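# Load bottle and blue box into wire basket

## Task

Get both the bottle and the blue box inside the wire basket, and finish with no contact between either arm and either object.

## Robot and tools

Robot: two arms on a table. left_arm carries a left hand and is on the +y side; right_arm carries a right hand, the mirror image. Base poses in the scene frame: left_arm at (-0.001, +0.296, 0) m, quat_wxyz (+1.000, 0, 0, +0.018); right_arm at (-0.036, -0.235, 0) m, quat_wxyz (+1.000, 0, 0, -0.007). Scene frame: origin at table-top height, midway between the nominal bases, +x out over the table, +z up. Image left/right do not match arm names. A camera stand sits behind the arms, and loose objects may occasionally get nudged.

execute_actions(actions, cameras). actions is a list of actions run in order; each action lasts 0.5 s and is a table of up to 15 rows, one row per 1/30 s step; a short table repeats its final row to fill 15 steps. Every row is one flat list of 48 numbers in [-1, 1] covering both arms, even when one arm idles: left_arm dx, dy, dz, rx, ry, rz; then 16 left hand hinge goals; left current_limit; left speed; then the same 24 for right_arm.

Arm numbers (dx..rz) are offsets, not poses. They are measured from that arm's Hand target as it stood when the action began, along that arm's own base axes; every row in an action refers back to that same start, so rows do not accumulate, but the next action starts from the new target, so sending the same offset again moves further. Scale: 1.0 = 0.6 m for dx, dy, dz and 180 degrees for the rotation vector rx, ry, rz, which turns about the Hand target position. A translation longer than 1.0 gets scaled down along its direction. Each step the commanded orientation is limited to 40 degrees from the measured one. The hand point often stops short of the target (friction, weight, and on loaded arms an elbow sag so the hand ends lower); waiting will not fix it, but any further action, even all zeros, re-requests it; if still short, send the remaining gap as an offset, commanding extra height if sag persists. Tiny moves may not start. To release a push against something, command the target back beyond the hand point. Near the first joint's axis a small hand move can swing the whole arm.

Hand numbers are absolute goals, each hinge mapped linearly between its stops, in this order: index_mcp, index_abd, index_pip, index_dip, middle_mcp, middle_abd, middle_pip, middle_dip, ring_mcp, ring_abd, ring_pip, ring_dip, thumb_cmc, thumb_axl, thumb_mcp, thumb_ipl. Degrees at +1 and -1 and the straight value: finger _mcp (-18, +128; +0.75), _abd (-60, +60; +0.00), _pip (-29, +108; +0.58), _dip (-21, +117; +0.70); thumb_cmc (-20, +120; +0.71), thumb_axl (-27, +140; +0.68), thumb_mcp (-69, +109; +0.23), thumb_ipl (-77, +108; +0.17). Moving toward -1 curls fingers toward the palm, swings _abd away from the thumb, and brings the thumb round in front of the palm. 0 is a real goal, not 'unchanged': to hold a hand, resend its hand_goal, hand_current_limit and hand_speed. current_limit maps -1..+1 to 0..550 mA (floor 11 mA); very low may not lift a finger. speed gives (speed+1)/2 of 8.5 rad/s. Initial values are +0.4 and -0.6; both persist until rewritten. A finger presses only while its goal is past the object surface.

Hand geometry (hand point axes, right hand): +z along straight fingers, +x across the palm away from the thumb (toward the thumb on the left hand), +y out of the palm face, which lies at y = -0.062 m. Knuckles at z = -0.017 m; straight fingertips reach 0.139 m beyond. A rigid mast near the wrist (x +0.05..+0.10, z -0.16..-0.11, y up to +0.06; x sign flips on the left hand) can collide. Fingertips have rubber caps.

cameras: list of names (cam_head_left, cam_head_right, cam_high, cam_left_wrist, cam_right_wrist), ["all"], or []. If omitted or null: all images for an empty actions list, none otherwise. An unknown name invalidates the call. An empty actions list just reports state.

zoom_image(camera, region): region [x0, y0, x1, y1] in pixels of the latest image of that camera (672x504, origin top-left), at most 504 by 504; only cameras in the newest images.

finished_scene(scene): integer number of the current scene (1 to 3); ends it irreversibly. Use only once the objects rest in the basket untouched.

Results: end_effector_position (m) and end_effector_quat_wxyz per arm, in that arm's base frame, possibly a few cm off; Hand target (next offsets count from it); joint positions, velocities ('within noise' or omitted when still), torques (include arm weight; numbers 3 and 4 wrap at ±28 N m); step readings of positions during motion. Per hand motor: hand_goal, hand_measured, hand_current_ma, hand_state (moving, goal, blocked, overload), plus hand_current_limit and hand_speed. Fixed cameras use the scene frame; wrist camera poses follow joint readings and may lag.

Avoid: dropping objects or releasing them while moving; anything leaving the table; hard hits, slams or strong pushes on fixed or heavy things; any contact between the two arms, including one hand gripping the other's fingers. A motor drawing 495 mA or more for 5 s total shuts down for 10 s. Holding loads, long reach, or pushing toward unreachable poses heats joints; MOTOR HOT appears at 85 °C and at 100 °C the arm drops (OVER-TEMPERATURE FAULT). During any arm stop, hand commands are discarded. Joint limits (rad): waist ±2.880, shoulder 0 to 3.142, elbow 0 to 3.019, wrist pitch -1.693 to 1.571, wrist yaw ±1.571, wrist roll ±2.094.

Each tool is called after "Request:" as name([rows], argument=value, ...), one row to a line, values as JSON.

## Session

Request:
execute_actions(actions=[])

Scene clock: 0.00 s.
left_arm: end_effector_position=(+0.7994, -0.3317, +0.3267) hand_goal=(+0.754, +0.000, +0.576, +0.696, +0.754, +0.000, +0.576, +0.696, +0.754, +0.000, +0.576, +0.696, +0.714, +0.678, +0.226, +0.168) hand_measured=(+0.754, +0.000, +0.576, +0.696, +0.754, +0.000, +0.576, +0.696, +0.754, +0.000, +0.576, +0.696, +0.714, +0.678, +0.226, +0.168) hand_current_ma=(+0, +0, +0, +0, +0, +0, +0, +0, +0, +0, +0, +0, +0, +0, +0, +0) hand_state=(goal, goal, goal, goal, goal, goal, goal, goal, goal, goal, goal, goal, goal, goal, goal, goal) hand_current_limit=0.40 hand_speed=-0.60 end_effector_quat_wxyz=(+0.386, +0.415, +0.674, +0.474) | right_arm: end_effector_position=(+0.4487, +0.0424, +0.2907) hand_goal=(+0.754, +0.000, +0.576, +0.696, +0.754, +0.000, +0.576, +0.696, +0.754, +0.000, +0.576, +0.696, +0.714, +0.678, +0.226, +0.168) hand_measured=(+0.754, +0.000, +0.576, +0.696, +0.754, +0.000, +0.576, +0.696, +0.754, +0.000, +0.576, +0.696, +0.714, +0.678, +0.226, +0.168) hand_current_ma=(+0, +0, +0, +0, +0, +0, +0, +0, +0, +0, +0, +0, +0, +0, +0, +0) hand_state=(goal, goal, goal, goal, goal, goal, goal, goal, goal, goal, goal, goal, overload, goal, goal, goal) hand_current_limit=0.40 hand_speed=-0.60 end_effector_quat_wxyz=(+0.124, +0.006, +0.991, -0.043)
Joint positions: left_arm=[-0.592 2.266 2.118 -0.263 -0.885 -0.457] | right_arm=[-0.07 1.292 1.339 -1.363 0.069 -1.638]
Joint velocities: within noise
Joint torques (N m): no reading
Heat: left arm: hottest waist 40 °C; right arm: hottest waist 39 °C.
Hand target: left_arm +0.7984, -0.3310, +0.3544; +0.406, +0.399, +0.672, +0.473 | right_arm +0.4559, +0.0419, +0.3086; +0.145, +0.006, +0.988, -0.044

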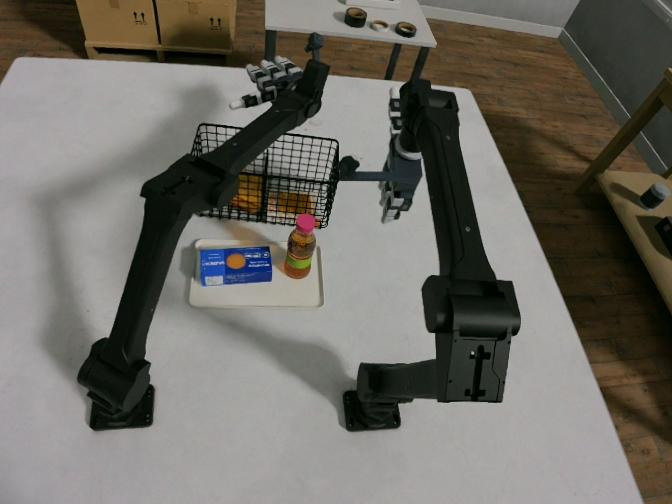

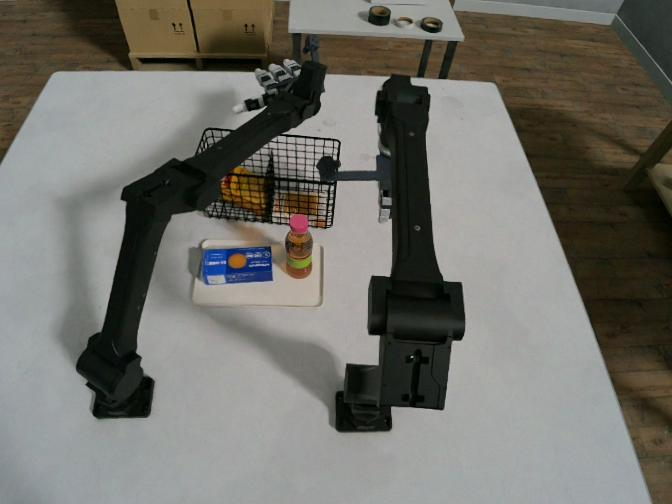

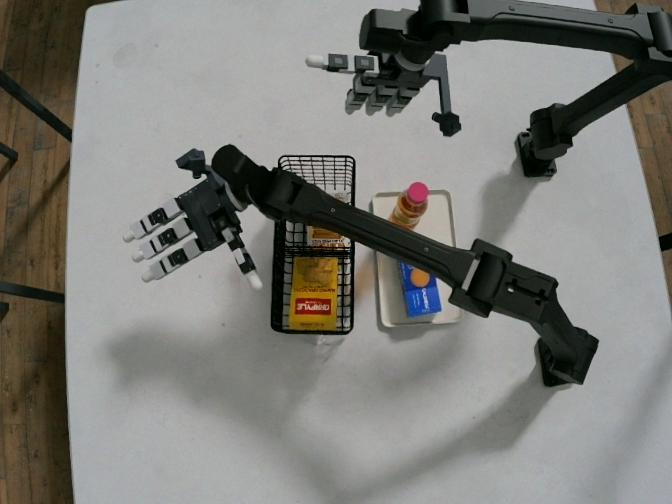

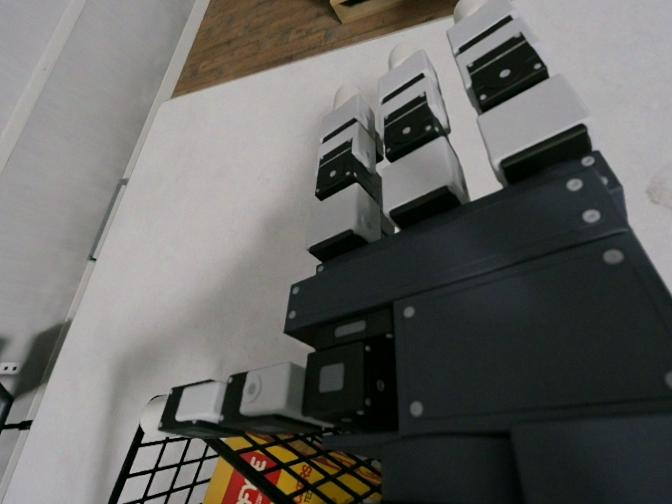

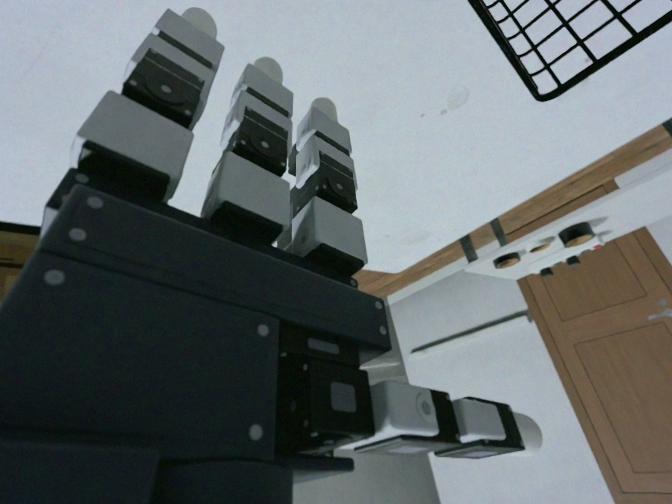

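Request:
zoom_image(camera="cam_head_left", region=[170, 110, 350, 320])

Request:
zoom_image(camera="cam_high", region=[250, 130, 480, 350])

Request:
zoom_image(camera="cam_head_right", region=[170, 110, 350, 320])

Scaled by 2.400 from the camera's 672x504 image, which has a finer 960x720 frame.

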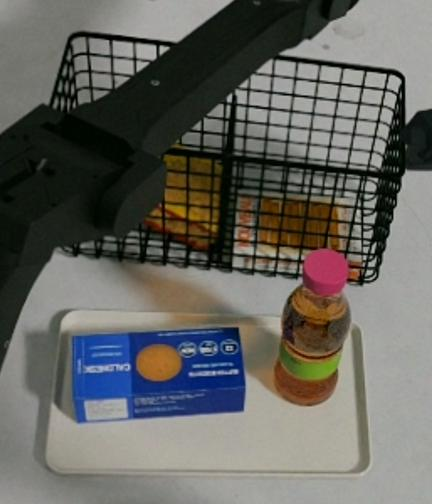

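Scaled by 2.191 from the camera's 672x504 image, which has a finer 960x720 frame.

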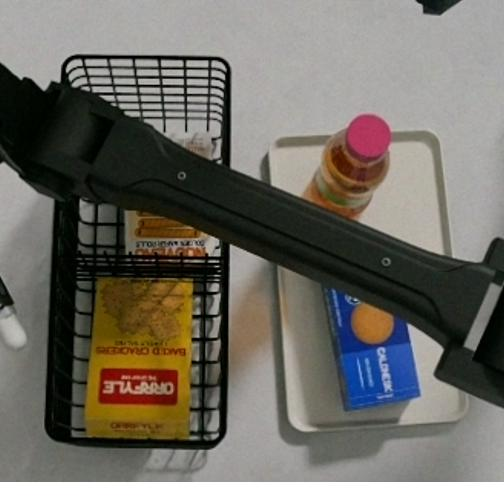

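Scaled by 2.400 from the camera's 672x504 image, which has a finer 960x720 frame.

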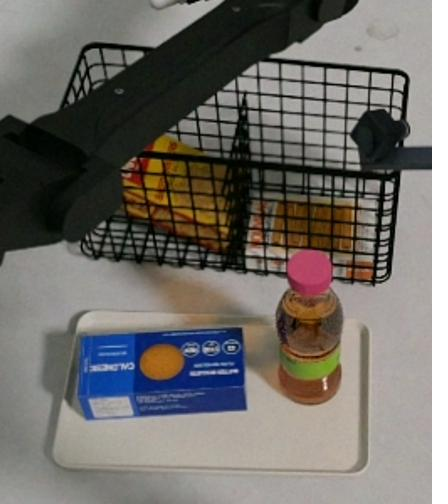

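Request:
zoom_image(camera="cam_high", region=[480, 80, 640, 400])

Request:
zoom_image(camera="cam_head_left", region=[60, 300, 420, 460])

Scaled by 1.575 from the camera's 672x504 image, which has a finer 960x720 frame.

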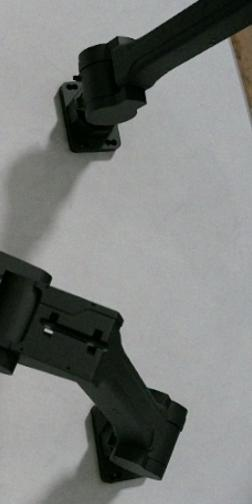

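Scaled by 1.400 from the camera's 672x504 image, which has a finer 960x720 frame.

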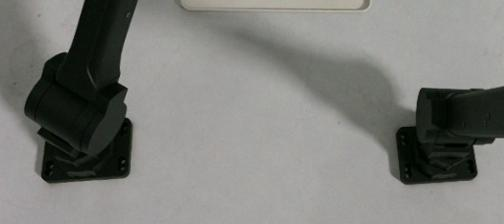

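Request:
execute_actions([
  [[-0.1,0.03,0.03,0.04,0,-0.114, 0.754,0,0.576,0.696,0.754,0,0.576,0.696,0.754,0,0.576,0.696,0.714,0.678,0.226,0.168,0.4,-0.6, 0,0,0,0,0,0, 0.754,0,0.576,0.696,0.754,0,0.576,0.696,0.754,0,0.576,0.696,0.714,0.678,0.226,0.168,0.4,-0.6]],
  [[-0.1,0.03,0.03,0,0,0, 0.754,0,0.576,0.696,0.754,0,0.576,0.696,0.754,0,0.576,0.696,0.714,0.678,0.226,0.168,0.4,-0.6, 0,0,0,0,0,0, 0.754,0,0.576,0.696,0.754,0,0.576,0.696,0.754,0,0.576,0.696,0.714,0.678,0.226,0.168,0.4,-0.6]],
])

Scene clock: 181.23 s.
left_arm: end_effector_position=(+0.6826, -0.2966, +0.3693) hand_goal=(+0.754, +0.000, +0.576, +0.696, +0.754, +0.000, +0.576, +0.696, +0.754, +0.000, +0.576, +0.696, +0.714, +0.678, +0.226, +0.168) hand_measured=(+0.762, +0.000, +0.576, +0.696, +0.762, +0.000, +0.576, +0.696, +0.762, +0.000, +0.576, +0.696, +0.722, +0.678, +0.226, +0.168) hand_current_ma=(+3, +0, +0, +0, +3, +0, +0, +0, +3, +0, +0, +0, +3, +0, +0, +0) hand_state=(goal, goal, goal, goal, goal, goal, goal, goal, goal, goal, goal, goal, goal, goal, goal, goal) hand_current_limit=0.40 hand_speed=-0.60 end_effector_quat_wxyz=(+0.443, +0.546, +0.567, +0.429) | right_arm: end_effector_position=(+0.4487, +0.0424, +0.2907) hand_goal=(+0.754, +0.000, +0.576, +0.696, +0.754, +0.000, +0.576, +0.696, +0.754, +0.000, +0.576, +0.696, +0.714, +0.678, +0.226, +0.168) hand_measured=(+0.754, +0.000, +0.576, +0.696, +0.754, +0.000, +0.576, +0.696, +0.754, +0.000, +0.576, +0.696, +0.714, +0.678, +0.224, +0.168) hand_current_ma=(+0, +0, +0, +0, +0, +0, +0, +0, +0, +0, +0, +0, +0, +0, +0, +0) hand_state=(goal, goal, goal, goal, goal, goal, goal, goal, goal, goal, goal, goal, overload, goal, goal, goal) hand_current_limit=0.40 hand_speed=-0.60 end_effector_quat_wxyz=(+0.124, +0.006, +0.991, -0.043)
Joint positions: left_arm=[-0.578 1.769 1.398 0.084 -0.561 -0.191] | right_arm=[-0.07 1.292 1.339 -1.363 0.069 -1.638]
Joint torques (N m): left_arm=[-0.38 -19.14 9.83 2.97 -0.16 0.15] | right_arm=[-0.5 -9 11.38 1.55 0.07 0.06]
Heat: left arm: hottest elbow 50 °C; right arm: hottest elbow 50 °C.
Hand target: left_arm +0.6784, -0.2951, +0.3904; +0.458, +0.537, +0.560, +0.434 | right_arm +0.4559, +0.0419, +0.3086; +0.145, +0.006, +0.988, -0.044
Off the commanded pose: left_arm 0.022 m, 2 deg | right_arm 0.019 m, 2 deg.
Step readings (end_effector_position of left_arm | right_arm):
0: (+0.7995, -0.3317, +0.3266) | (+0.4487, +0.0424, +0.2907)
1: (+0.7995, -0.3319, +0.3264) | (+0.4487, +0.0424, +0.2907)
2: (+0.7988, -0.3333, +0.3232) | (+0.4487, +0.0424, +0.2907)
4: (+0.7884, -0.3312, +0.3126) | (+0.4487, +0.0424, +0.2907)
8: (+0.7591, -0.3257, +0.3061) | (+0.4487, +0.0424, +0.2907)
15: (+0.7330, -0.3267, +0.3585) | (+0.4487, +0.0424, +0.2907)
16: (+0.7316, -0.3259, +0.3645) | (+0.4487, +0.0424, +0.2907)
17: (+0.7284, -0.3232, +0.3688) | (+0.4487, +0.0424, +0.2907)
19: (+0.7164, -0.3157, +0.3690) | (+0.4487, +0.0424, +0.2907)
23: (+0.6934, -0.3014, +0.3646) | (+0.4487, +0.0424, +0.2907)
30: (+0.6835, -0.2966, +0.3717) | (+0.4487, +0.0424, +0.2907)

Request:
execute_actions([
  [[-0.097,0.096,0.01,0,0.1065,0, 0.754,0,0.576,0.696,0.754,0,0.576,0.696,0.754,0,0.576,0.696,0.714,0.678,0.226,0.168,0.4,-0.6, 0,0,0,0,0,0, 0.754,0,0.576,0.696,0.754,0,0.576,0.696,0.754,0,0.576,0.696,0.714,0.678,0.226,0.168,0.4,-0.6]],
  [[-0.097,0.096,0.01,0,0.1065,0, 0.754,0,0.576,0.696,0.754,0,0.576,0.696,0.754,0,0.576,0.696,0.714,0.678,0.226,0.168,0.4,-0.6, 0,0,0,0,0,0, 0.754,0,0.576,0.696,0.754,0,0.576,0.696,0.754,0,0.576,0.696,0.714,0.678,0.226,0.168,0.4,-0.6]],
  [[-0.097,0.096,0.01,0,0.1065,0, 0.754,0,0.576,0.696,0.754,0,0.576,0.696,0.754,0,0.576,0.696,0.714,0.678,0.226,0.168,0.4,-0.6, 0,0,0,0,0,0, 0.754,0,0.576,0.696,0.754,0,0.576,0.696,0.754,0,0.576,0.696,0.714,0.678,0.226,0.168,0.4,-0.6]],
  [[-0.097,0.096,0.01,0,0.1065,0, 0.754,0,0.576,0.696,0.754,0,0.576,0.696,0.754,0,0.576,0.696,0.714,0.678,0.226,0.168,0.4,-0.6, 0,0,0,0,0,0, 0.754,0,0.576,0.696,0.754,0,0.576,0.696,0.754,0,0.576,0.696,0.714,0.678,0.226,0.168,0.4,-0.6]],
], cameras=["cam_head_left","cam_high","cam_left_wrist"])

Scene clock: 189.10 s.
left_arm: end_effector_position=(+0.4403, -0.0659, +0.3909) hand_goal=(+0.754, +0.000, +0.576, +0.696, +0.754, +0.000, +0.576, +0.696, +0.754, +0.000, +0.576, +0.696, +0.714, +0.678, +0.226, +0.168) hand_measured=(+0.754, +0.000, +0.576, +0.696, +0.754, +0.000, +0.576, +0.696, +0.754, +0.000, +0.576, +0.696, +0.720, +0.678, +0.224, +0.168) hand_current_ma=(+0, +0, +0, +0, +0, +0, +0, +0, +0, +0, +0, +0, +2, +0, -1, +0) hand_state=(goal, goal, goal, goal, goal, goal, goal, goal, goal, goal, goal, goal, goal, goal, goal, goal) hand_current_limit=0.40 hand_speed=-0.60 end_effector_quat_wxyz=(+0.069, +0.686, +0.723, +0.050) | right_arm: end_effector_position=(+0.4487, +0.0424, +0.2907) hand_goal=(+0.754, +0.000, +0.576, +0.696, +0.754, +0.000, +0.576, +0.696, +0.754, +0.000, +0.576, +0.696, +0.714, +0.678, +0.226, +0.168) hand_measured=(+0.754, +0.000, +0.576, +0.696, +0.754, +0.000, +0.576, +0.696, +0.754, +0.000, +0.576, +0.696, +0.714, +0.678, +0.224, +0.168) hand_current_ma=(+0, +0, +0, +0, +0, +0, +0, +0, +0, +0, +0, +0, +0, +0, +0, +0) hand_state=(goal, goal, goal, goal, goal, goal, goal, goal, goal, goal, goal, goal, overload, goal, goal, goal) hand_current_limit=0.40 hand_speed=-0.60 end_effector_quat_wxyz=(+0.124, +0.006, +0.991, -0.043)
Joint positions: left_arm=[-0.264 1.238 1.532 -1.695 -0.022 -0.314] | right_arm=[-0.07 1.292 1.339 -1.363 0.069 -1.638]
Joint torques (N m): left_arm=[0.32 -7.71 12.45 0.28 -0.04 0.1] | right_arm=[-0.79 -8.88 11.34 1.48 0.06 0.07]
Heat: left arm: hottest elbow 49 °C; right arm: hottest elbow 50 °C.
Hand target: left_arm +0.4456, -0.0647, +0.4144; +0.012, +0.691, +0.723, +0.007 | right_arm +0.4559, +0.0419, +0.3086; +0.145, +0.006, +0.988, -0.044
Off the commanded pose: left_arm 0.024 m, 8 deg | right_arm 0.019 m, 2 deg.
joint sent to its limit (left arm) — joint 4 (wrist pitch), lower limit. The joint targets are off in orientation, not in position.
Step readings (end_effector_position of left_arm | right_arm):
0: (+0.6826, -0.2966, +0.3693) | (+0.4487, +0.0424, +0.2907)
1: (+0.6824, -0.2966, +0.3691) | (+0.4487, +0.0424, +0.2907)
2: (+0.6807, -0.2971, +0.3657) | (+0.4487, +0.0424, +0.2907)
4: (+0.6695, -0.2900, +0.3532) | (+0.4487, +0.0424, +0.2907)
8: (+0.6367, -0.2667, +0.3518) | (+0.4487, +0.0424, +0.2907)
15: (+0.6104, -0.2409, +0.3867) | (+0.4487, +0.0424, +0.2907)
16: (+0.6095, -0.2401, +0.3856) | (+0.4487, +0.0424, +0.2907)
17: (+0.6077, -0.2394, +0.3792) | (+0.4487, +0.0424, +0.2907)
19: (+0.5973, -0.2337, +0.3620) | (+0.4487, +0.0424, +0.2907)
23: (+0.5695, -0.2049, +0.3511) | (+0.4487, +0.0424, +0.2907)
30: (+0.5542, -0.1813, +0.3757) | (+0.4487, +0.0424, +0.2907)
31: (+0.5536, -0.1817, +0.3771) | (+0.4487, +0.0424, +0.2907)
32: (+0.5501, -0.1813, +0.3742) | (+0.4487, +0.0424, +0.2907)
34: (+0.5360, -0.1758, +0.3634) | (+0.4487, +0.0424, +0.2907)
38: (+0.5064, -0.1425, +0.3572) | (+0.4487, +0.0424, +0.2907)
45: (+0.4973, -0.1230, +0.3857) | (+0.4487, +0.0424, +0.2907)
46: (+0.4962, -0.1231, +0.3870) | (+0.4487, +0.0424, +0.2907)
47: (+0.4919, -0.1224, +0.3854) | (+0.4487, +0.0424, +0.2907)
49: (+0.4776, -0.1157, +0.3778) | (+0.4487, +0.0424, +0.2907)
53: (+0.4546, -0.0811, +0.3763) | (+0.4487, +0.0424, +0.2907)
60: (+0.4402, -0.0645, +0.3908) | (+0.4487, +0.0424, +0.2907)
camera_calibration:
cam_left_wrist: T_world_to_cam=[[-0.555202, -0.818961, -0.145101, 0.222216], [-0.638911, 0.308262, 0.704817, -0.0430768], [-0.532488, 0.484023, -0.694391, 0.654984], [0, 0, 0, 1]] pos_world=[0.444624, -0.121762, 0.51742]
Images, in order (width x height): cam_head_left 672x504, cam_high 672x504, cam_left_wrist 672x504.

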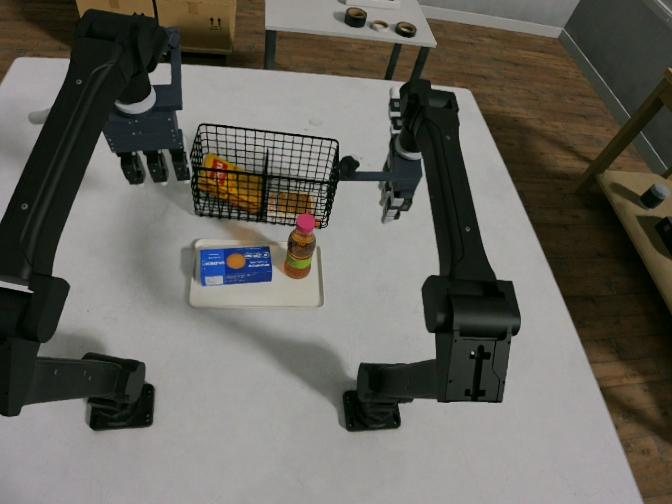

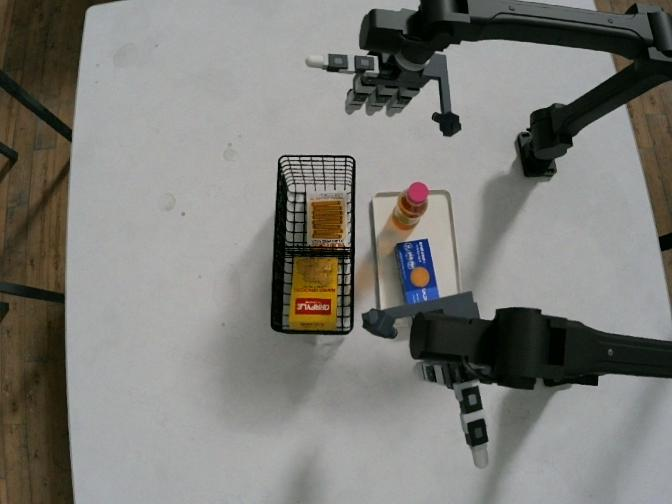

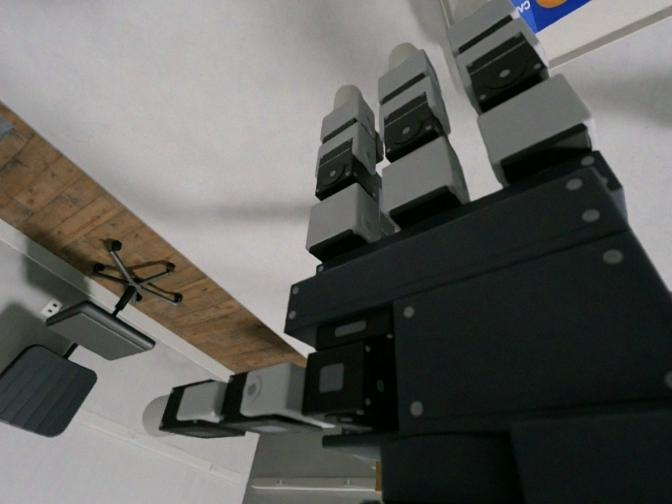

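Request:
execute_actions([
  [[-0.015,0.096,-0.14,0,0.11,-0.0145, 0.754,0,0.576,0.696,0.754,0,0.576,0.696,0.754,0,0.576,0.696,0.714,0.678,0.226,0.168,0.4,-0.6, 0,0,0,0,0,0, 0.754,0,0.576,0.696,0.754,0,0.576,0.696,0.754,0,0.576,0.696,0.714,0.678,0.226,0.168,0.4,-0.6]],
  [[-0.015,0.096,-0.14,0,0.11,0, 0.754,0,0.576,0.696,0.754,0,0.576,0.696,0.754,0,0.576,0.696,0.714,0.678,0.226,0.168,0.4,-0.6, 0,0,0,0,0,0, 0.754,0,0.576,0.696,0.754,0,0.576,0.696,0.754,0,0.576,0.696,0.714,0.678,0.226,0.168,0.4,-0.6]],
], cameras=["cam_left_wrist","cam_head_left"])

Scene clock: 202.47 s.
left_arm: end_effector_position=(+0.4261, +0.0521, +0.2364) hand_goal=(+0.754, +0.000, +0.576, +0.696, +0.754, +0.000, +0.576, +0.696, +0.754, +0.000, +0.576, +0.696, +0.714, +0.678, +0.226, +0.168) hand_measured=(+0.752, +0.000, +0.576, +0.696, +0.752, +0.000, +0.576, +0.696, +0.752, +0.000, +0.576, +0.696, +0.714, +0.678, +0.224, +0.168) hand_current_ma=(+0, +0, +0, +0, +0, +0, +0, +0, +0, +0, +0, +0, +0, +0, -1, +0) hand_state=(goal, goal, goal, goal, goal, goal, goal, goal, goal, goal, goal, goal, goal, goal, goal, goal) hand_current_limit=0.40 hand_speed=-0.60 end_effector_quat_wxyz=(-0.079, +0.696, +0.712, -0.050) | right_arm: end_effector_position=(+0.4487, +0.0424, +0.2907) hand_goal=(+0.754, +0.000, +0.576, +0.696, +0.754, +0.000, +0.576, +0.696, +0.754, +0.000, +0.576, +0.696, +0.714, +0.678, +0.226, +0.168) hand_measured=(+0.754, +0.000, +0.576, +0.696, +0.754, +0.000, +0.576, +0.696, +0.754, +0.000, +0.576, +0.696, +0.714, +0.678, +0.224, +0.168) hand_current_ma=(+0, +0, +0, +0, +0, +0, +0, +0, +0, +0, +0, +0, +0, +0, +0, +0) hand_state=(goal, goal, goal, goal, goal, goal, goal, goal, goal, goal, goal, goal, overload, goal, goal, goal) hand_current_limit=0.40 hand_speed=-0.60 end_effector_quat_wxyz=(+0.124, +0.006, +0.991, -0.043)
Joint positions: left_arm=[0.055 1.355 1.3 -1.697 -0.05 0.029] | right_arm=[-0.07 1.292 1.339 -1.363 0.069 -1.638]
Joint torques (N m): left_arm=[-0.56 -9.93 9.18 -0.44 -0.26 0.06] | right_arm=[-0.21 -9.23 11.29 1.47 0.07 0.07]
Heat: left arm: hottest elbow 50 °C; right arm: hottest elbow 50 °C.
Hand target: left_arm +0.4275, +0.0505, +0.2463; -0.231, +0.668, +0.669, -0.230 | right_arm +0.4559, +0.0419, +0.3086; +0.145, +0.006, +0.988, -0.044
Off the commanded pose: left_arm 0.010 m, 28 deg | right_arm 0.019 m, 2 deg.
joint sent to its limit (left arm) — joint 4 (wrist pitch), lower limit. The joint targets are off in orientation, not in position.
Step readings (end_effector_position of left_arm | right_arm):
0: (+0.4403, -0.0660, +0.3909) | (+0.4487, +0.0424, +0.2907)
1: (+0.4404, -0.0661, +0.3908) | (+0.4487, +0.0424, +0.2907)
2: (+0.4405, -0.0660, +0.3895) | (+0.4487, +0.0424, +0.2907)
4: (+0.4391, -0.0567, +0.3790) | (+0.4487, +0.0424, +0.2907)
8: (+0.4340, -0.0158, +0.3431) | (+0.4487, +0.0424, +0.2907)
15: (+0.4357, -0.0046, +0.3253) | (+0.4487, +0.0424, +0.2907)
16: (+0.4358, -0.0049, +0.3250) | (+0.4487, +0.0424, +0.2907)
17: (+0.4351, -0.0043, +0.3227) | (+0.4487, +0.0424, +0.2907)
19: (+0.4303, +0.0053, +0.3085) | (+0.4487, +0.0424, +0.2907)
23: (+0.4208, +0.0400, +0.2665) | (+0.4487, +0.0424, +0.2907)
30: (+0.4255, +0.0529, +0.2363) | (+0.4487, +0.0424, +0.2907)
camera_calibration:
cam_left_wrist: T_world_to_cam=[[-0.602852, -0.797779, 0.0108479, 0.270834], [-0.343878, 0.272076, 0.898734, -0.149326], [-0.719943, 0.538073, -0.438361, 0.499635], [0, 0, 0, 1]] pos_world=[0.471631, -0.0121461, 0.350286]
Images, in order (width x height): cam_head_left 672x504, cam_left_wrist 672x504.

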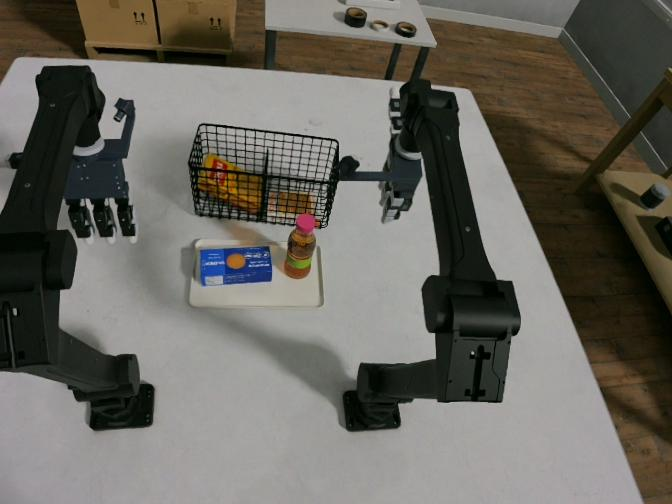

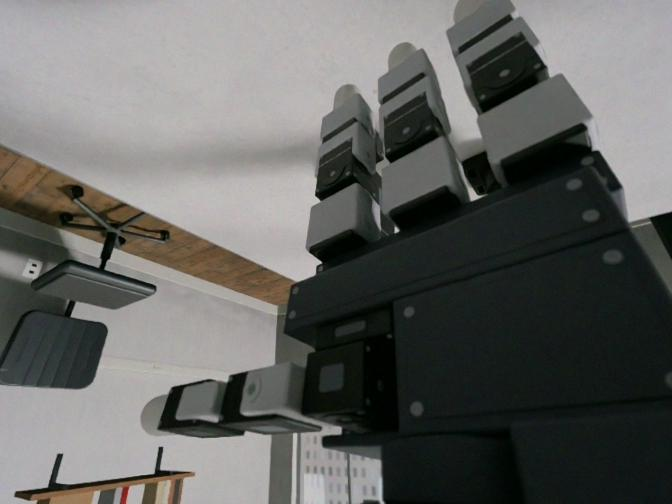

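Request:
execute_actions([
  [[0,0,0.125,0,-0.111,0, 0.754,0,0.576,0.696,0.754,0,0.576,0.696,0.754,0,0.576,0.696,0.714,0.678,0.226,0.168,0.4,-0.6, 0,-0.11,0,0,0,0, 0.754,0,0.576,0.696,0.754,0,0.576,0.696,0.754,0,0.576,0.696,0.714,0.678,0.226,0.168,0.4,-0.6]],
  [[0,0,0.125,0,-0.111,0, 0.754,0,0.576,0.696,0.754,0,0.576,0.696,0.754,0,0.576,0.696,0.714,0.678,0.226,0.168,0.4,-0.6, 0,-0.11,0,0,0,0, 0.754,0,0.576,0.696,0.754,0,0.576,0.696,0.754,0,0.576,0.696,0.714,0.678,0.226,0.168,0.4,-0.6]],
  [[-0.0213,-0.0815,0,0,0,-0.1667, 0.754,0,0.576,0.696,0.754,0,0.576,0.696,0.754,0,0.576,0.696,0.714,0.678,0.226,0.168,0.4,-0.6, 0,-0.05,0,0,0,0, 0.754,0,0.576,0.696,0.754,0,0.576,0.696,0.754,0,0.576,0.696,0.714,0.678,0.226,0.168,0.4,-0.6]],
  [[-0.0213,-0.0815,0,0,0,-0.1667, 0.754,0,0.576,0.696,0.754,0,0.576,0.696,0.754,0,0.576,0.696,0.714,0.678,0.226,0.168,0.4,-0.6, 0,0,0,0,0,0, 0.754,0,0.576,0.696,0.754,0,0.576,0.696,0.754,0,0.576,0.696,0.714,0.678,0.226,0.168,0.4,-0.6]],
  [[-0.0213,-0.0815,0,0,0,-0.1667, 0.754,0,0.576,0.696,0.754,0,0.576,0.696,0.754,0,0.576,0.696,0.714,0.678,0.226,0.168,0.4,-0.6, 0,0,0,0,0,0, 0.754,0,0.576,0.696,0.754,0,0.576,0.696,0.754,0,0.576,0.696,0.714,0.678,0.226,0.168,0.4,-0.6]],
], cameras=["cam_high","cam_head_left"])

Scene clock: 266.10 s.
left_arm: end_effector_position=(+0.3833, -0.0902, +0.3732) hand_goal=(+0.754, +0.000, +0.576, +0.696, +0.754, +0.000, +0.576, +0.696, +0.754, +0.000, +0.576, +0.696, +0.714, +0.678, +0.226, +0.168) hand_measured=(+0.752, +0.000, +0.576, +0.696, +0.752, +0.000, +0.576, +0.696, +0.752, +0.000, +0.576, +0.696, +0.716, +0.678, +0.222, +0.168) hand_current_ma=(+0, +0, +0, +0, +0, +0, +0, +0, +0, +0, +0, +0, +0, +0, -1, +0) hand_state=(goal, goal, goal, goal, goal, goal, goal, goal, goal, goal, goal, goal, goal, goal, goal, goal) hand_current_limit=0.40 hand_speed=-0.60 end_effector_quat_wxyz=(+0.036, +0.997, +0.020, +0.067) | right_arm: end_effector_position=(+0.4409, -0.1095, +0.2856) hand_goal=(+0.754, +0.000, +0.576, +0.696, +0.754, +0.000, +0.576, +0.696, +0.754, +0.000, +0.576, +0.696, +0.714, +0.678, +0.226, +0.168) hand_measured=(+0.752, +0.000, +0.576, +0.696, +0.752, +0.000, +0.576, +0.696, +0.752, +0.000, +0.576, +0.696, +0.696, +0.678, +0.224, +0.168) hand_current_ma=(+0, +0, +0, +0, +0, +0, +0, +0, +0, +0, +0, +0, +0, +0, +0, +0) hand_state=(goal, goal, goal, goal, goal, goal, goal, goal, goal, goal, goal, goal, overload, goal, goal, goal) hand_current_limit=0.40 hand_speed=-0.60 end_effector_quat_wxyz=(+0.118, +0.010, +0.992, -0.032)
Joint positions: left_arm=[0.018 1.22 1.483 -1.699 0.071 1.544] | right_arm=[-0.451 1.384 1.411 -1.356 -0.042 -1.997]
Joint torques (N m): left_arm=[-1.49 -7.12 12.98 0.36 0.29 0.04] | right_arm=[-0.85 -8.76 13.35 1.58 -0.18 -0.06]
Heat: left arm: hottest elbow 48 °C; right arm: hottest elbow 51 °C.
Hand target: left_arm +0.3891, -0.0962, +0.3965; +0.017, +1.000, +0.000, +0.000 | right_arm +0.4558, -0.1200, +0.3085; +0.145, +0.006, +0.988, -0.044
Off the commanded pose: left_arm 0.025 m, 8 deg | right_arm 0.029 m, 3 deg.
joint sent to its limit (left arm) — joint 4 (wrist pitch), lower limit. The joint targets are off in orientation, not in position.
Step readings (end_effector_position of left_arm | right_arm):
0: (+0.4261, +0.0520, +0.2364) | (+0.4487, +0.0424, +0.2907)
1: (+0.4261, +0.0520, +0.2366) | (+0.4487, +0.0425, +0.2907)
2: (+0.4259, +0.0518, +0.2375) | (+0.4484, +0.0407, +0.2908)
4: (+0.4242, +0.0506, +0.2439) | (+0.4471, +0.0330, +0.2915)
8: (+0.4173, +0.0487, +0.2718) | (+0.4443, -0.0045, +0.2910)
15: (+0.4161, +0.0475, +0.3063) | (+0.4406, -0.0213, +0.2901)
16: (+0.4162, +0.0472, +0.3061) | (+0.4404, -0.0210, +0.2896)
17: (+0.4165, +0.0466, +0.3065) | (+0.4400, -0.0221, +0.2894)
19: (+0.4186, +0.0454, +0.3127) | (+0.4395, -0.0294, +0.2892)
23: (+0.4210, +0.0460, +0.3423) | (+0.4396, -0.0670, +0.2862)
30: (+0.4187, +0.0462, +0.3777) | (+0.4394, -0.0850, +0.2833)
31: (+0.4189, +0.0456, +0.3779) | (+0.4395, -0.0848, +0.2837)
32: (+0.4195, +0.0432, +0.3780) | (+0.4395, -0.0848, +0.2843)
34: (+0.4205, +0.0351, +0.3788) | (+0.4408, -0.0867, +0.2866)
38: (+0.4181, +0.0184, +0.3843) | (+0.4422, -0.1012, +0.2889)
45: (+0.4141, +0.0022, +0.3885) | (+0.4413, -0.1098, +0.2860)
46: (+0.4138, +0.0008, +0.3885) | (+0.4413, -0.1098, +0.2858)
47: (+0.4131, -0.0023, +0.3884) | (+0.4413, -0.1097, +0.2857)
49: (+0.4107, -0.0110, +0.3882) | (+0.4412, -0.1097, +0.2857)
53: (+0.4042, -0.0274, +0.3879) | (+0.4410, -0.1096, +0.2857)
60: (+0.3982, -0.0419, +0.3840) | (+0.4409, -0.1095, +0.2856)
61: (+0.3980, -0.0432, +0.3827) | (+0.4409, -0.1095, +0.2856)
62: (+0.3967, -0.0457, +0.3813) | (+0.4409, -0.1095, +0.2856)
64: (+0.3932, -0.0539, +0.3777) | (+0.4409, -0.1095, +0.2856)
68: (+0.3890, -0.0743, +0.3735) | (+0.4409, -0.1095, +0.2856)
75: (+0.3868, -0.0880, +0.3708) | (+0.4409, -0.1095, +0.2856)
Images, in order (width x height): cam_head_left 672x504, cam_high 672x504.

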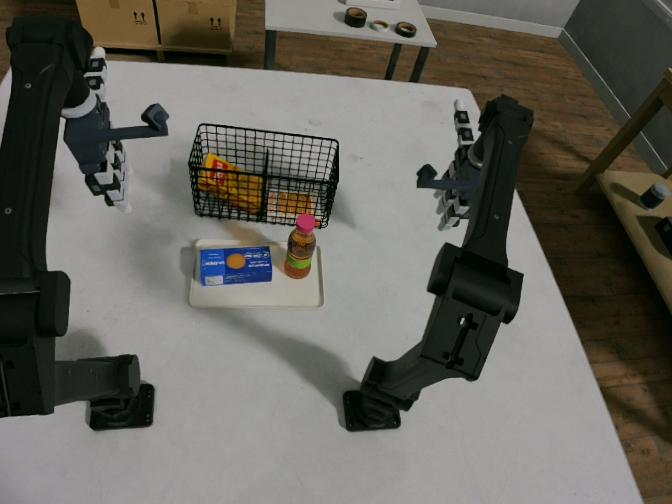

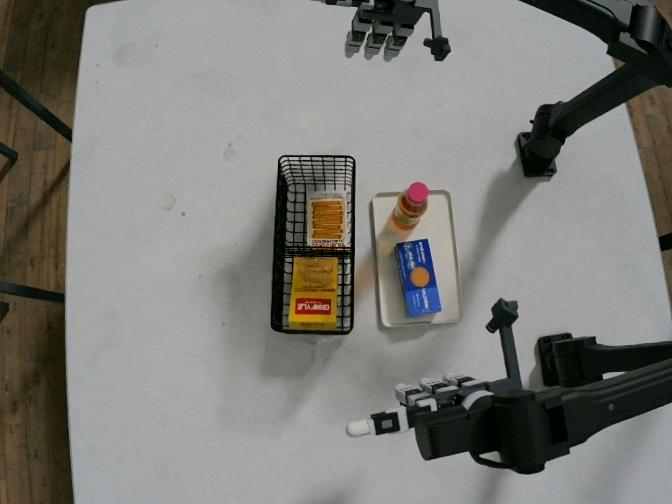

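Request:
execute_actions([
  [[-0.021,-0.082,-0.028,0.0851,-0.0689,-0.1324, 0.754,0,0.576,0.696,0.754,0,0.576,0.696,0.754,0,0.576,0.696,0.714,0.678,0.226,0.168,0.4,-0.6, 0,0,0,0,0,0, 0.754,0,0.576,0.696,0.754,0,0.576,0.696,0.754,0,0.576,0.696,0.714,0.678,0.226,0.168,0.4,-0.6]],
  [[-0.021,-0.082,-0.028,0.0851,-0.0689,-0.1324, 0.754,0,0.576,0.696,0.754,0,0.576,0.696,0.754,0,0.576,0.696,0.714,0.678,0.226,0.168,0.4,-0.6, 0,0,0,0,0,0, 0.754,0,0.576,0.696,0.754,0,0.576,0.696,0.754,0,0.576,0.696,0.714,0.678,0.226,0.168,0.4,-0.6]],
  [[-0.021,-0.082,-0.028,0.0851,-0.0689,-0.1324, 0.754,0,0.576,0.696,0.754,0,0.576,0.696,0.754,0,0.576,0.696,0.714,0.678,0.226,0.168,0.4,-0.6, 0,0,0,0,0,0, 0.754,0,0.576,0.696,0.754,0,0.576,0.696,0.754,0,0.576,0.696,0.714,0.678,0.226,0.168,0.4,-0.6]],
], cameras=["cam_high","cam_head_left","cam_left_wrist"])

Scene clock: 272.77 s.
left_arm: end_effector_position=(+0.3468, -0.2426, +0.3460) hand_goal=(+0.754, +0.000, +0.576, +0.696, +0.754, +0.000, +0.576, +0.696, +0.754, +0.000, +0.576, +0.696, +0.714, +0.678, +0.226, +0.168) hand_measured=(+0.746, +0.000, +0.576, +0.696, +0.748, +0.000, +0.576, +0.696, +0.748, +0.000, +0.576, +0.696, +0.706, +0.678, +0.222, +0.168) hand_current_ma=(-3, +0, +0, +0, -2, +0, +0, +0, -2, +0, +0, +0, -2, +0, -1, +0) hand_state=(goal, goal, goal, goal, goal, goal, goal, goal, goal, goal, goal, goal, goal, goal, goal, goal) hand_current_limit=0.40 hand_speed=-0.60 end_effector_quat_wxyz=(-0.378, +0.758, -0.475, +0.238) | right_arm: end_effector_position=(+0.4409, -0.1095, +0.2856) hand_goal=(+0.754, +0.000, +0.576, +0.696, +0.754, +0.000, +0.576, +0.696, +0.754, +0.000, +0.576, +0.696, +0.714, +0.678, +0.226, +0.168) hand_measured=(+0.752, +0.000, +0.576, +0.696, +0.752, +0.000, +0.576, +0.696, +0.752, +0.000, +0.576, +0.696, +0.696, +0.678, +0.224, +0.168) hand_current_ma=(+0, +0, +0, +0, +0, +0, +0, +0, +0, +0, +0, +0, +0, +0, +0, +0) hand_state=(goal, goal, goal, goal, goal, goal, goal, goal, goal, goal, goal, goal, overload, goal, goal, goal) hand_current_limit=0.40 hand_speed=-0.60 end_effector_quat_wxyz=(+0.118, +0.010, +0.992, -0.032)
Joint positions: left_arm=[-0.789 1.238 1.437 -1.361 -0.857 2.089] | right_arm=[-0.451 1.384 1.411 -1.356 -0.042 -1.997]
Joint torques (N m): left_arm=[-0.32 -7.77 9.48 1.55 -1.06 0.03] | right_arm=[-0.91 -8.94 13.39 1.62 -0.22 -0.07]
Heat: left arm: hottest elbow 48 °C; right arm: hottest elbow 52 °C.
Hand target: left_arm +0.3514, -0.2438, +0.3461; -0.347, +0.696, -0.563, +0.281 | right_arm +0.4558, -0.1200, +0.3085; +0.145, +0.006, +0.988, -0.044
Off the commanded pose: left_arm 0.005 m, 14 deg | right_arm 0.029 m, 3 deg.
joint sent to its limit (left arm) — joint 6 (wrist roll), upper limit. The joint targets are off in orientation, not in position.
Step readings (end_effector_position of left_arm | right_arm):
0: (+0.3832, -0.0902, +0.3732) | (+0.4409, -0.1095, +0.2856)
1: (+0.3832, -0.0898, +0.3726) | (+0.4409, -0.1095, +0.2856)
2: (+0.3822, -0.0873, +0.3694) | (+0.4409, -0.1095, +0.2856)
4: (+0.3789, -0.0899, +0.3630) | (+0.4409, -0.1095, +0.2856)
8: (+0.3709, -0.1279, +0.3614) | (+0.4409, -0.1095, +0.2856)
15: (+0.3699, -0.1428, +0.3584) | (+0.4409, -0.1095, +0.2856)
16: (+0.3703, -0.1417, +0.3578) | (+0.4409, -0.1095, +0.2856)
17: (+0.3720, -0.1376, +0.3563) | (+0.4409, -0.1095, +0.2856)
19: (+0.3786, -0.1399, +0.3556) | (+0.4409, -0.1095, +0.2856)
23: (+0.3737, -0.1833, +0.3586) | (+0.4409, -0.1095, +0.2856)
30: (+0.3647, -0.1979, +0.3560) | (+0.4409, -0.1095, +0.2856)
31: (+0.3653, -0.1964, +0.3557) | (+0.4409, -0.1095, +0.2856)
32: (+0.3686, -0.1922, +0.3549) | (+0.4409, -0.1095, +0.2856)
34: (+0.3724, -0.1918, +0.3535) | (+0.4409, -0.1095, +0.2856)
38: (+0.3551, -0.2300, +0.3473) | (+0.4409, -0.1095, +0.2856)
45: (+0.3466, -0.2438, +0.3457) | (+0.4409, -0.1095, +0.2856)
camera_calibration:
cam_left_wrist: T_world_to_cam=[[0.0377089, 0.892304, 0.449858, 0.0227479], [-0.177518, -0.437036, 0.881752, -0.418653], [0.983395, -0.113108, 0.14192, -0.300318], [0, 0, 0, 1]] pos_world=[0.220155, -0.237233, 0.401536]
Images, in order (width x height): cam_head_left 672x504, cam_high 672x504, cam_left_wrist 672x504.

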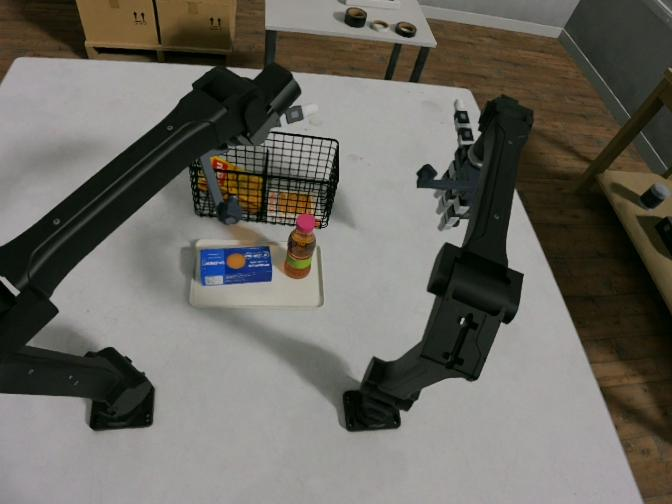

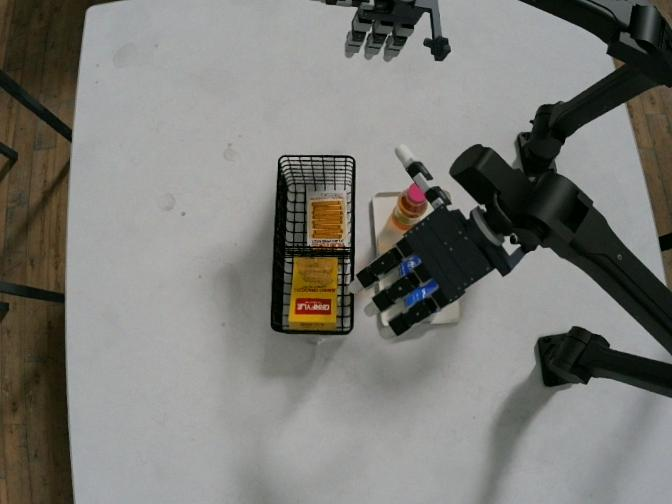

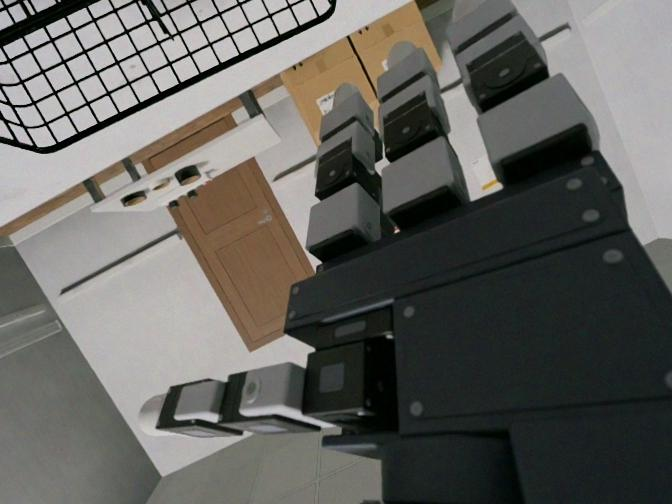

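Request:
zoom_image(camera="cam_high", region=[330, 130, 530, 350])

Scaled by 2.291 from the camera's 672x504 image, which has a finer 960x720 frame.

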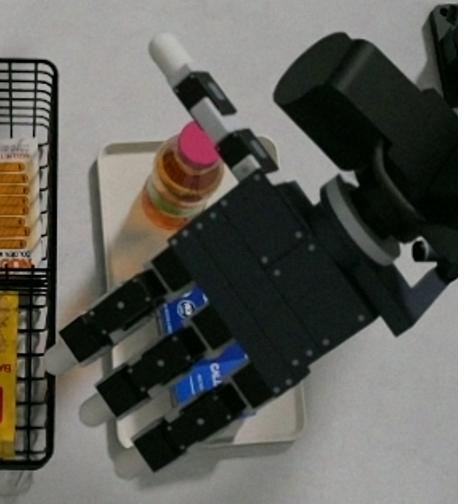

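Request:
execute_actions([
  [[0.006,0.013,-0.12,0,0,0.067, 1,0,-0.81,0.696,1,0,-0.81,0.696,1,0,-0.81,0.696,-0.571,0.678,0.506,-0.157,0.4,-0.6, 0,0,0,0,0,0, 0.754,0,0.576,0.696,0.754,0,0.576,0.696,0.754,0,0.576,0.696,0.714,0.678,0.226,0.168,0.4,-0.6]],
  [[0.006,0.013,-0.12,0,0,0, 1,0,-0.81,0.696,1,0,-0.81,0.696,1,0,-0.81,0.696,-0.571,0.678,0.506,-0.157,0.4,-0.6, 0,0,0,0,0,0, 0.754,0,0.576,0.696,0.754,0,0.576,0.696,0.754,0,0.576,0.696,0.714,0.678,0.226,0.168,0.4,-0.6]],
], cameras=["cam_high","cam_head_left","cam_left_wrist"])

Scene clock: 292.73 s.
left_arm: end_effector_position=(+0.3518, -0.2295, +0.1945) hand_goal=(+1.000, +0.000, -0.810, +0.696, +1.000, +0.000, -0.810, +0.696, +1.000, +0.000, -0.810, +0.696, -0.570, +0.678, +0.506, -0.156) hand_measured=(+0.986, +0.000, -0.804, +0.696, +0.986, +0.000, -0.804, +0.696, +0.986, +0.000, -0.806, +0.696, -0.568, +0.678, +0.498, -0.154) hand_current_ma=(-8, +0, +1, +0, -8, +0, +1, +0, -8, +0, +1, +0, +0, +0, -4, +0) hand_state=(goal, goal, goal, goal, goal, goal, goal, goal, goal, goal, goal, goal, goal, goal, goal, goal) hand_current_limit=0.40 hand_speed=-0.60 end_effector_quat_wxyz=(-0.383, +0.765, -0.468, +0.222) | right_arm: end_effector_position=(+0.4409, -0.1095, +0.2856) hand_goal=(+0.754, +0.000, +0.576, +0.696, +0.754, +0.000, +0.576, +0.696, +0.754, +0.000, +0.576, +0.696, +0.714, +0.678, +0.226, +0.168) hand_measured=(+0.752, +0.000, +0.576, +0.696, +0.752, +0.000, +0.576, +0.696, +0.752, +0.000, +0.576, +0.696, +0.696, +0.678, +0.224, +0.168) hand_current_ma=(+0, +0, +0, +0, +0, +0, +0, +0, +0, +0, +0, +0, +0, +0, +0, +0) hand_state=(goal, goal, goal, goal, goal, goal, goal, goal, goal, goal, goal, goal, overload, goal, goal, goal) hand_current_limit=0.40 hand_speed=-0.60 end_effector_quat_wxyz=(+0.118, +0.010, +0.992, -0.032)
Joint positions: left_arm=[-0.756 1.243 1.046 -0.986 -0.854 2.092] | right_arm=[-0.451 1.384 1.411 -1.356 -0.042 -1.997]
Joint torques (N m): left_arm=[0.38 -8.76 9.7 1.42 -0.98 0.05] | right_arm=[-0.97 -8.7 13.44 1.58 -0.19 -0.08]
Heat: left arm: hottest elbow 47 °C; right arm: hottest elbow 54 °C.
Hand target: left_arm +0.3586, -0.2281, +0.2020; -0.375, +0.751, -0.487, +0.243 | right_arm +0.4558, -0.1200, +0.3085; +0.145, +0.006, +0.988, -0.044
Off the commanded pose: left_arm 0.010 m, 4 deg | right_arm 0.029 m, 3 deg.
joint sent to its limit (left arm) — joint 6 (wrist roll), upper limit. The joint targets are off in orientation, not in position.
Step readings (end_effector_position of left_arm | right_arm):
0: (+0.3468, -0.2425, +0.3460) | (+0.4409, -0.1095, +0.2856)
1: (+0.3468, -0.2425, +0.3454) | (+0.4409, -0.1095, +0.2856)
2: (+0.3482, -0.2437, +0.3421) | (+0.4409, -0.1095, +0.2856)
4: (+0.3490, -0.2437, +0.3260) | (+0.4409, -0.1095, +0.2856)
8: (+0.3442, -0.2364, +0.2793) | (+0.4409, -0.1095, +0.2856)
15: (+0.3483, -0.2376, +0.2641) | (+0.4409, -0.1095, +0.2856)
16: (+0.3488, -0.2379, +0.2639) | (+0.4409, -0.1095, +0.2856)
17: (+0.3509, -0.2390, +0.2618) | (+0.4409, -0.1095, +0.2856)
19: (+0.3527, -0.2391, +0.2497) | (+0.4409, -0.1095, +0.2856)
23: (+0.3472, -0.2285, +0.2093) | (+0.4409, -0.1095, +0.2856)
30: (+0.3505, -0.2283, +0.1940) | (+0.4409, -0.1095, +0.2856)
camera_calibration:
cam_left_wrist: T_world_to_cam=[[0.0197262, 0.886828, 0.461678, 0.0817218], [-0.149046, -0.453999, 0.878448, -0.291793], [0.988634, -0.0861395, 0.123222, -0.27429], [0, 0, 0, 1]] pos_world=[0.22607, -0.228574, 0.252394]
Images, in order (width x height): cam_head_left 672x504, cam_high 672x504, cam_left_wrist 672x504.

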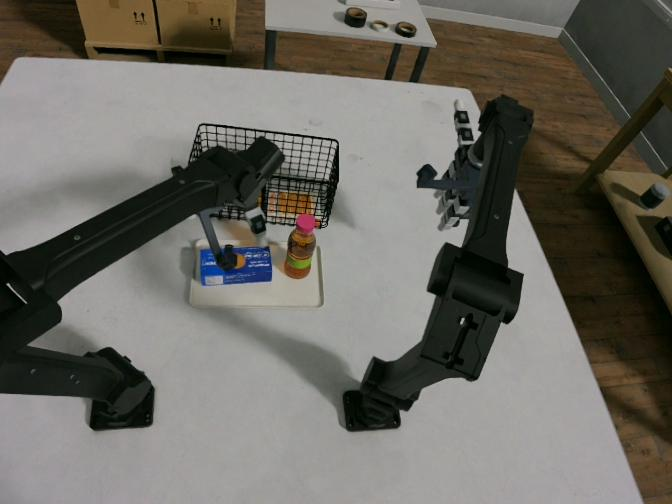

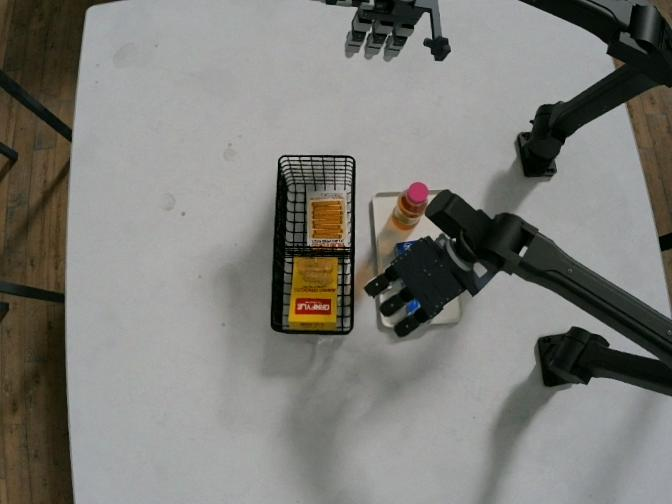

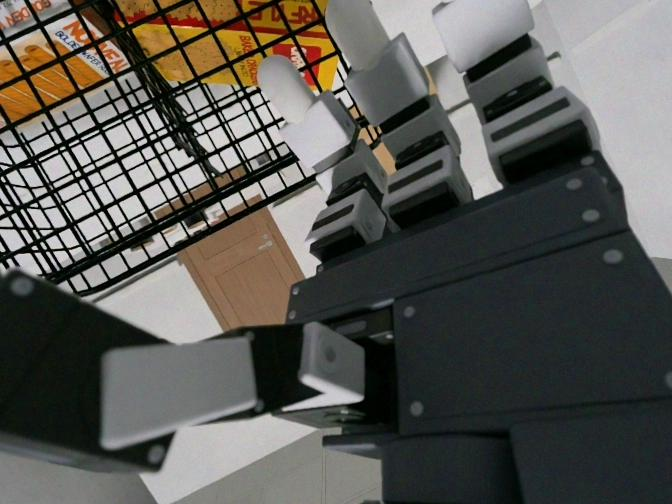

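Request:
zoom_image(camera="cam_high", region=[360, 160, 520, 350])

Request:
zoom_image(camera="cam_head_left", region=[170, 110, 350, 320])

Scaled by 2.653 from the camera's 672x504 image, which has a finer 960x720 frame.

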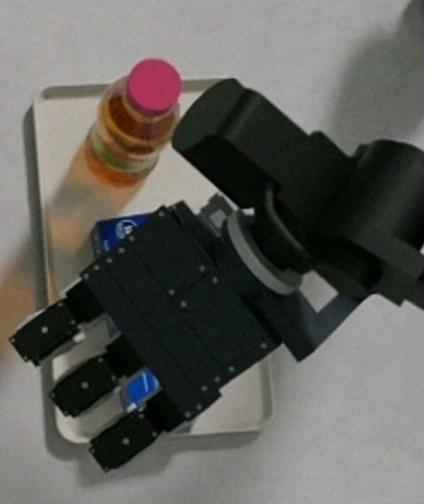

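Scaled by 2.400 from the camera's 672x504 image, which has a finer 960x720 frame.

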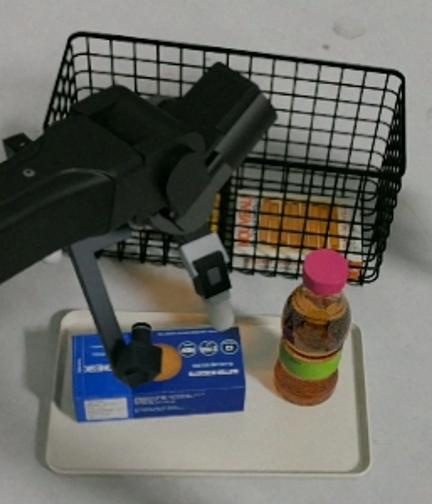

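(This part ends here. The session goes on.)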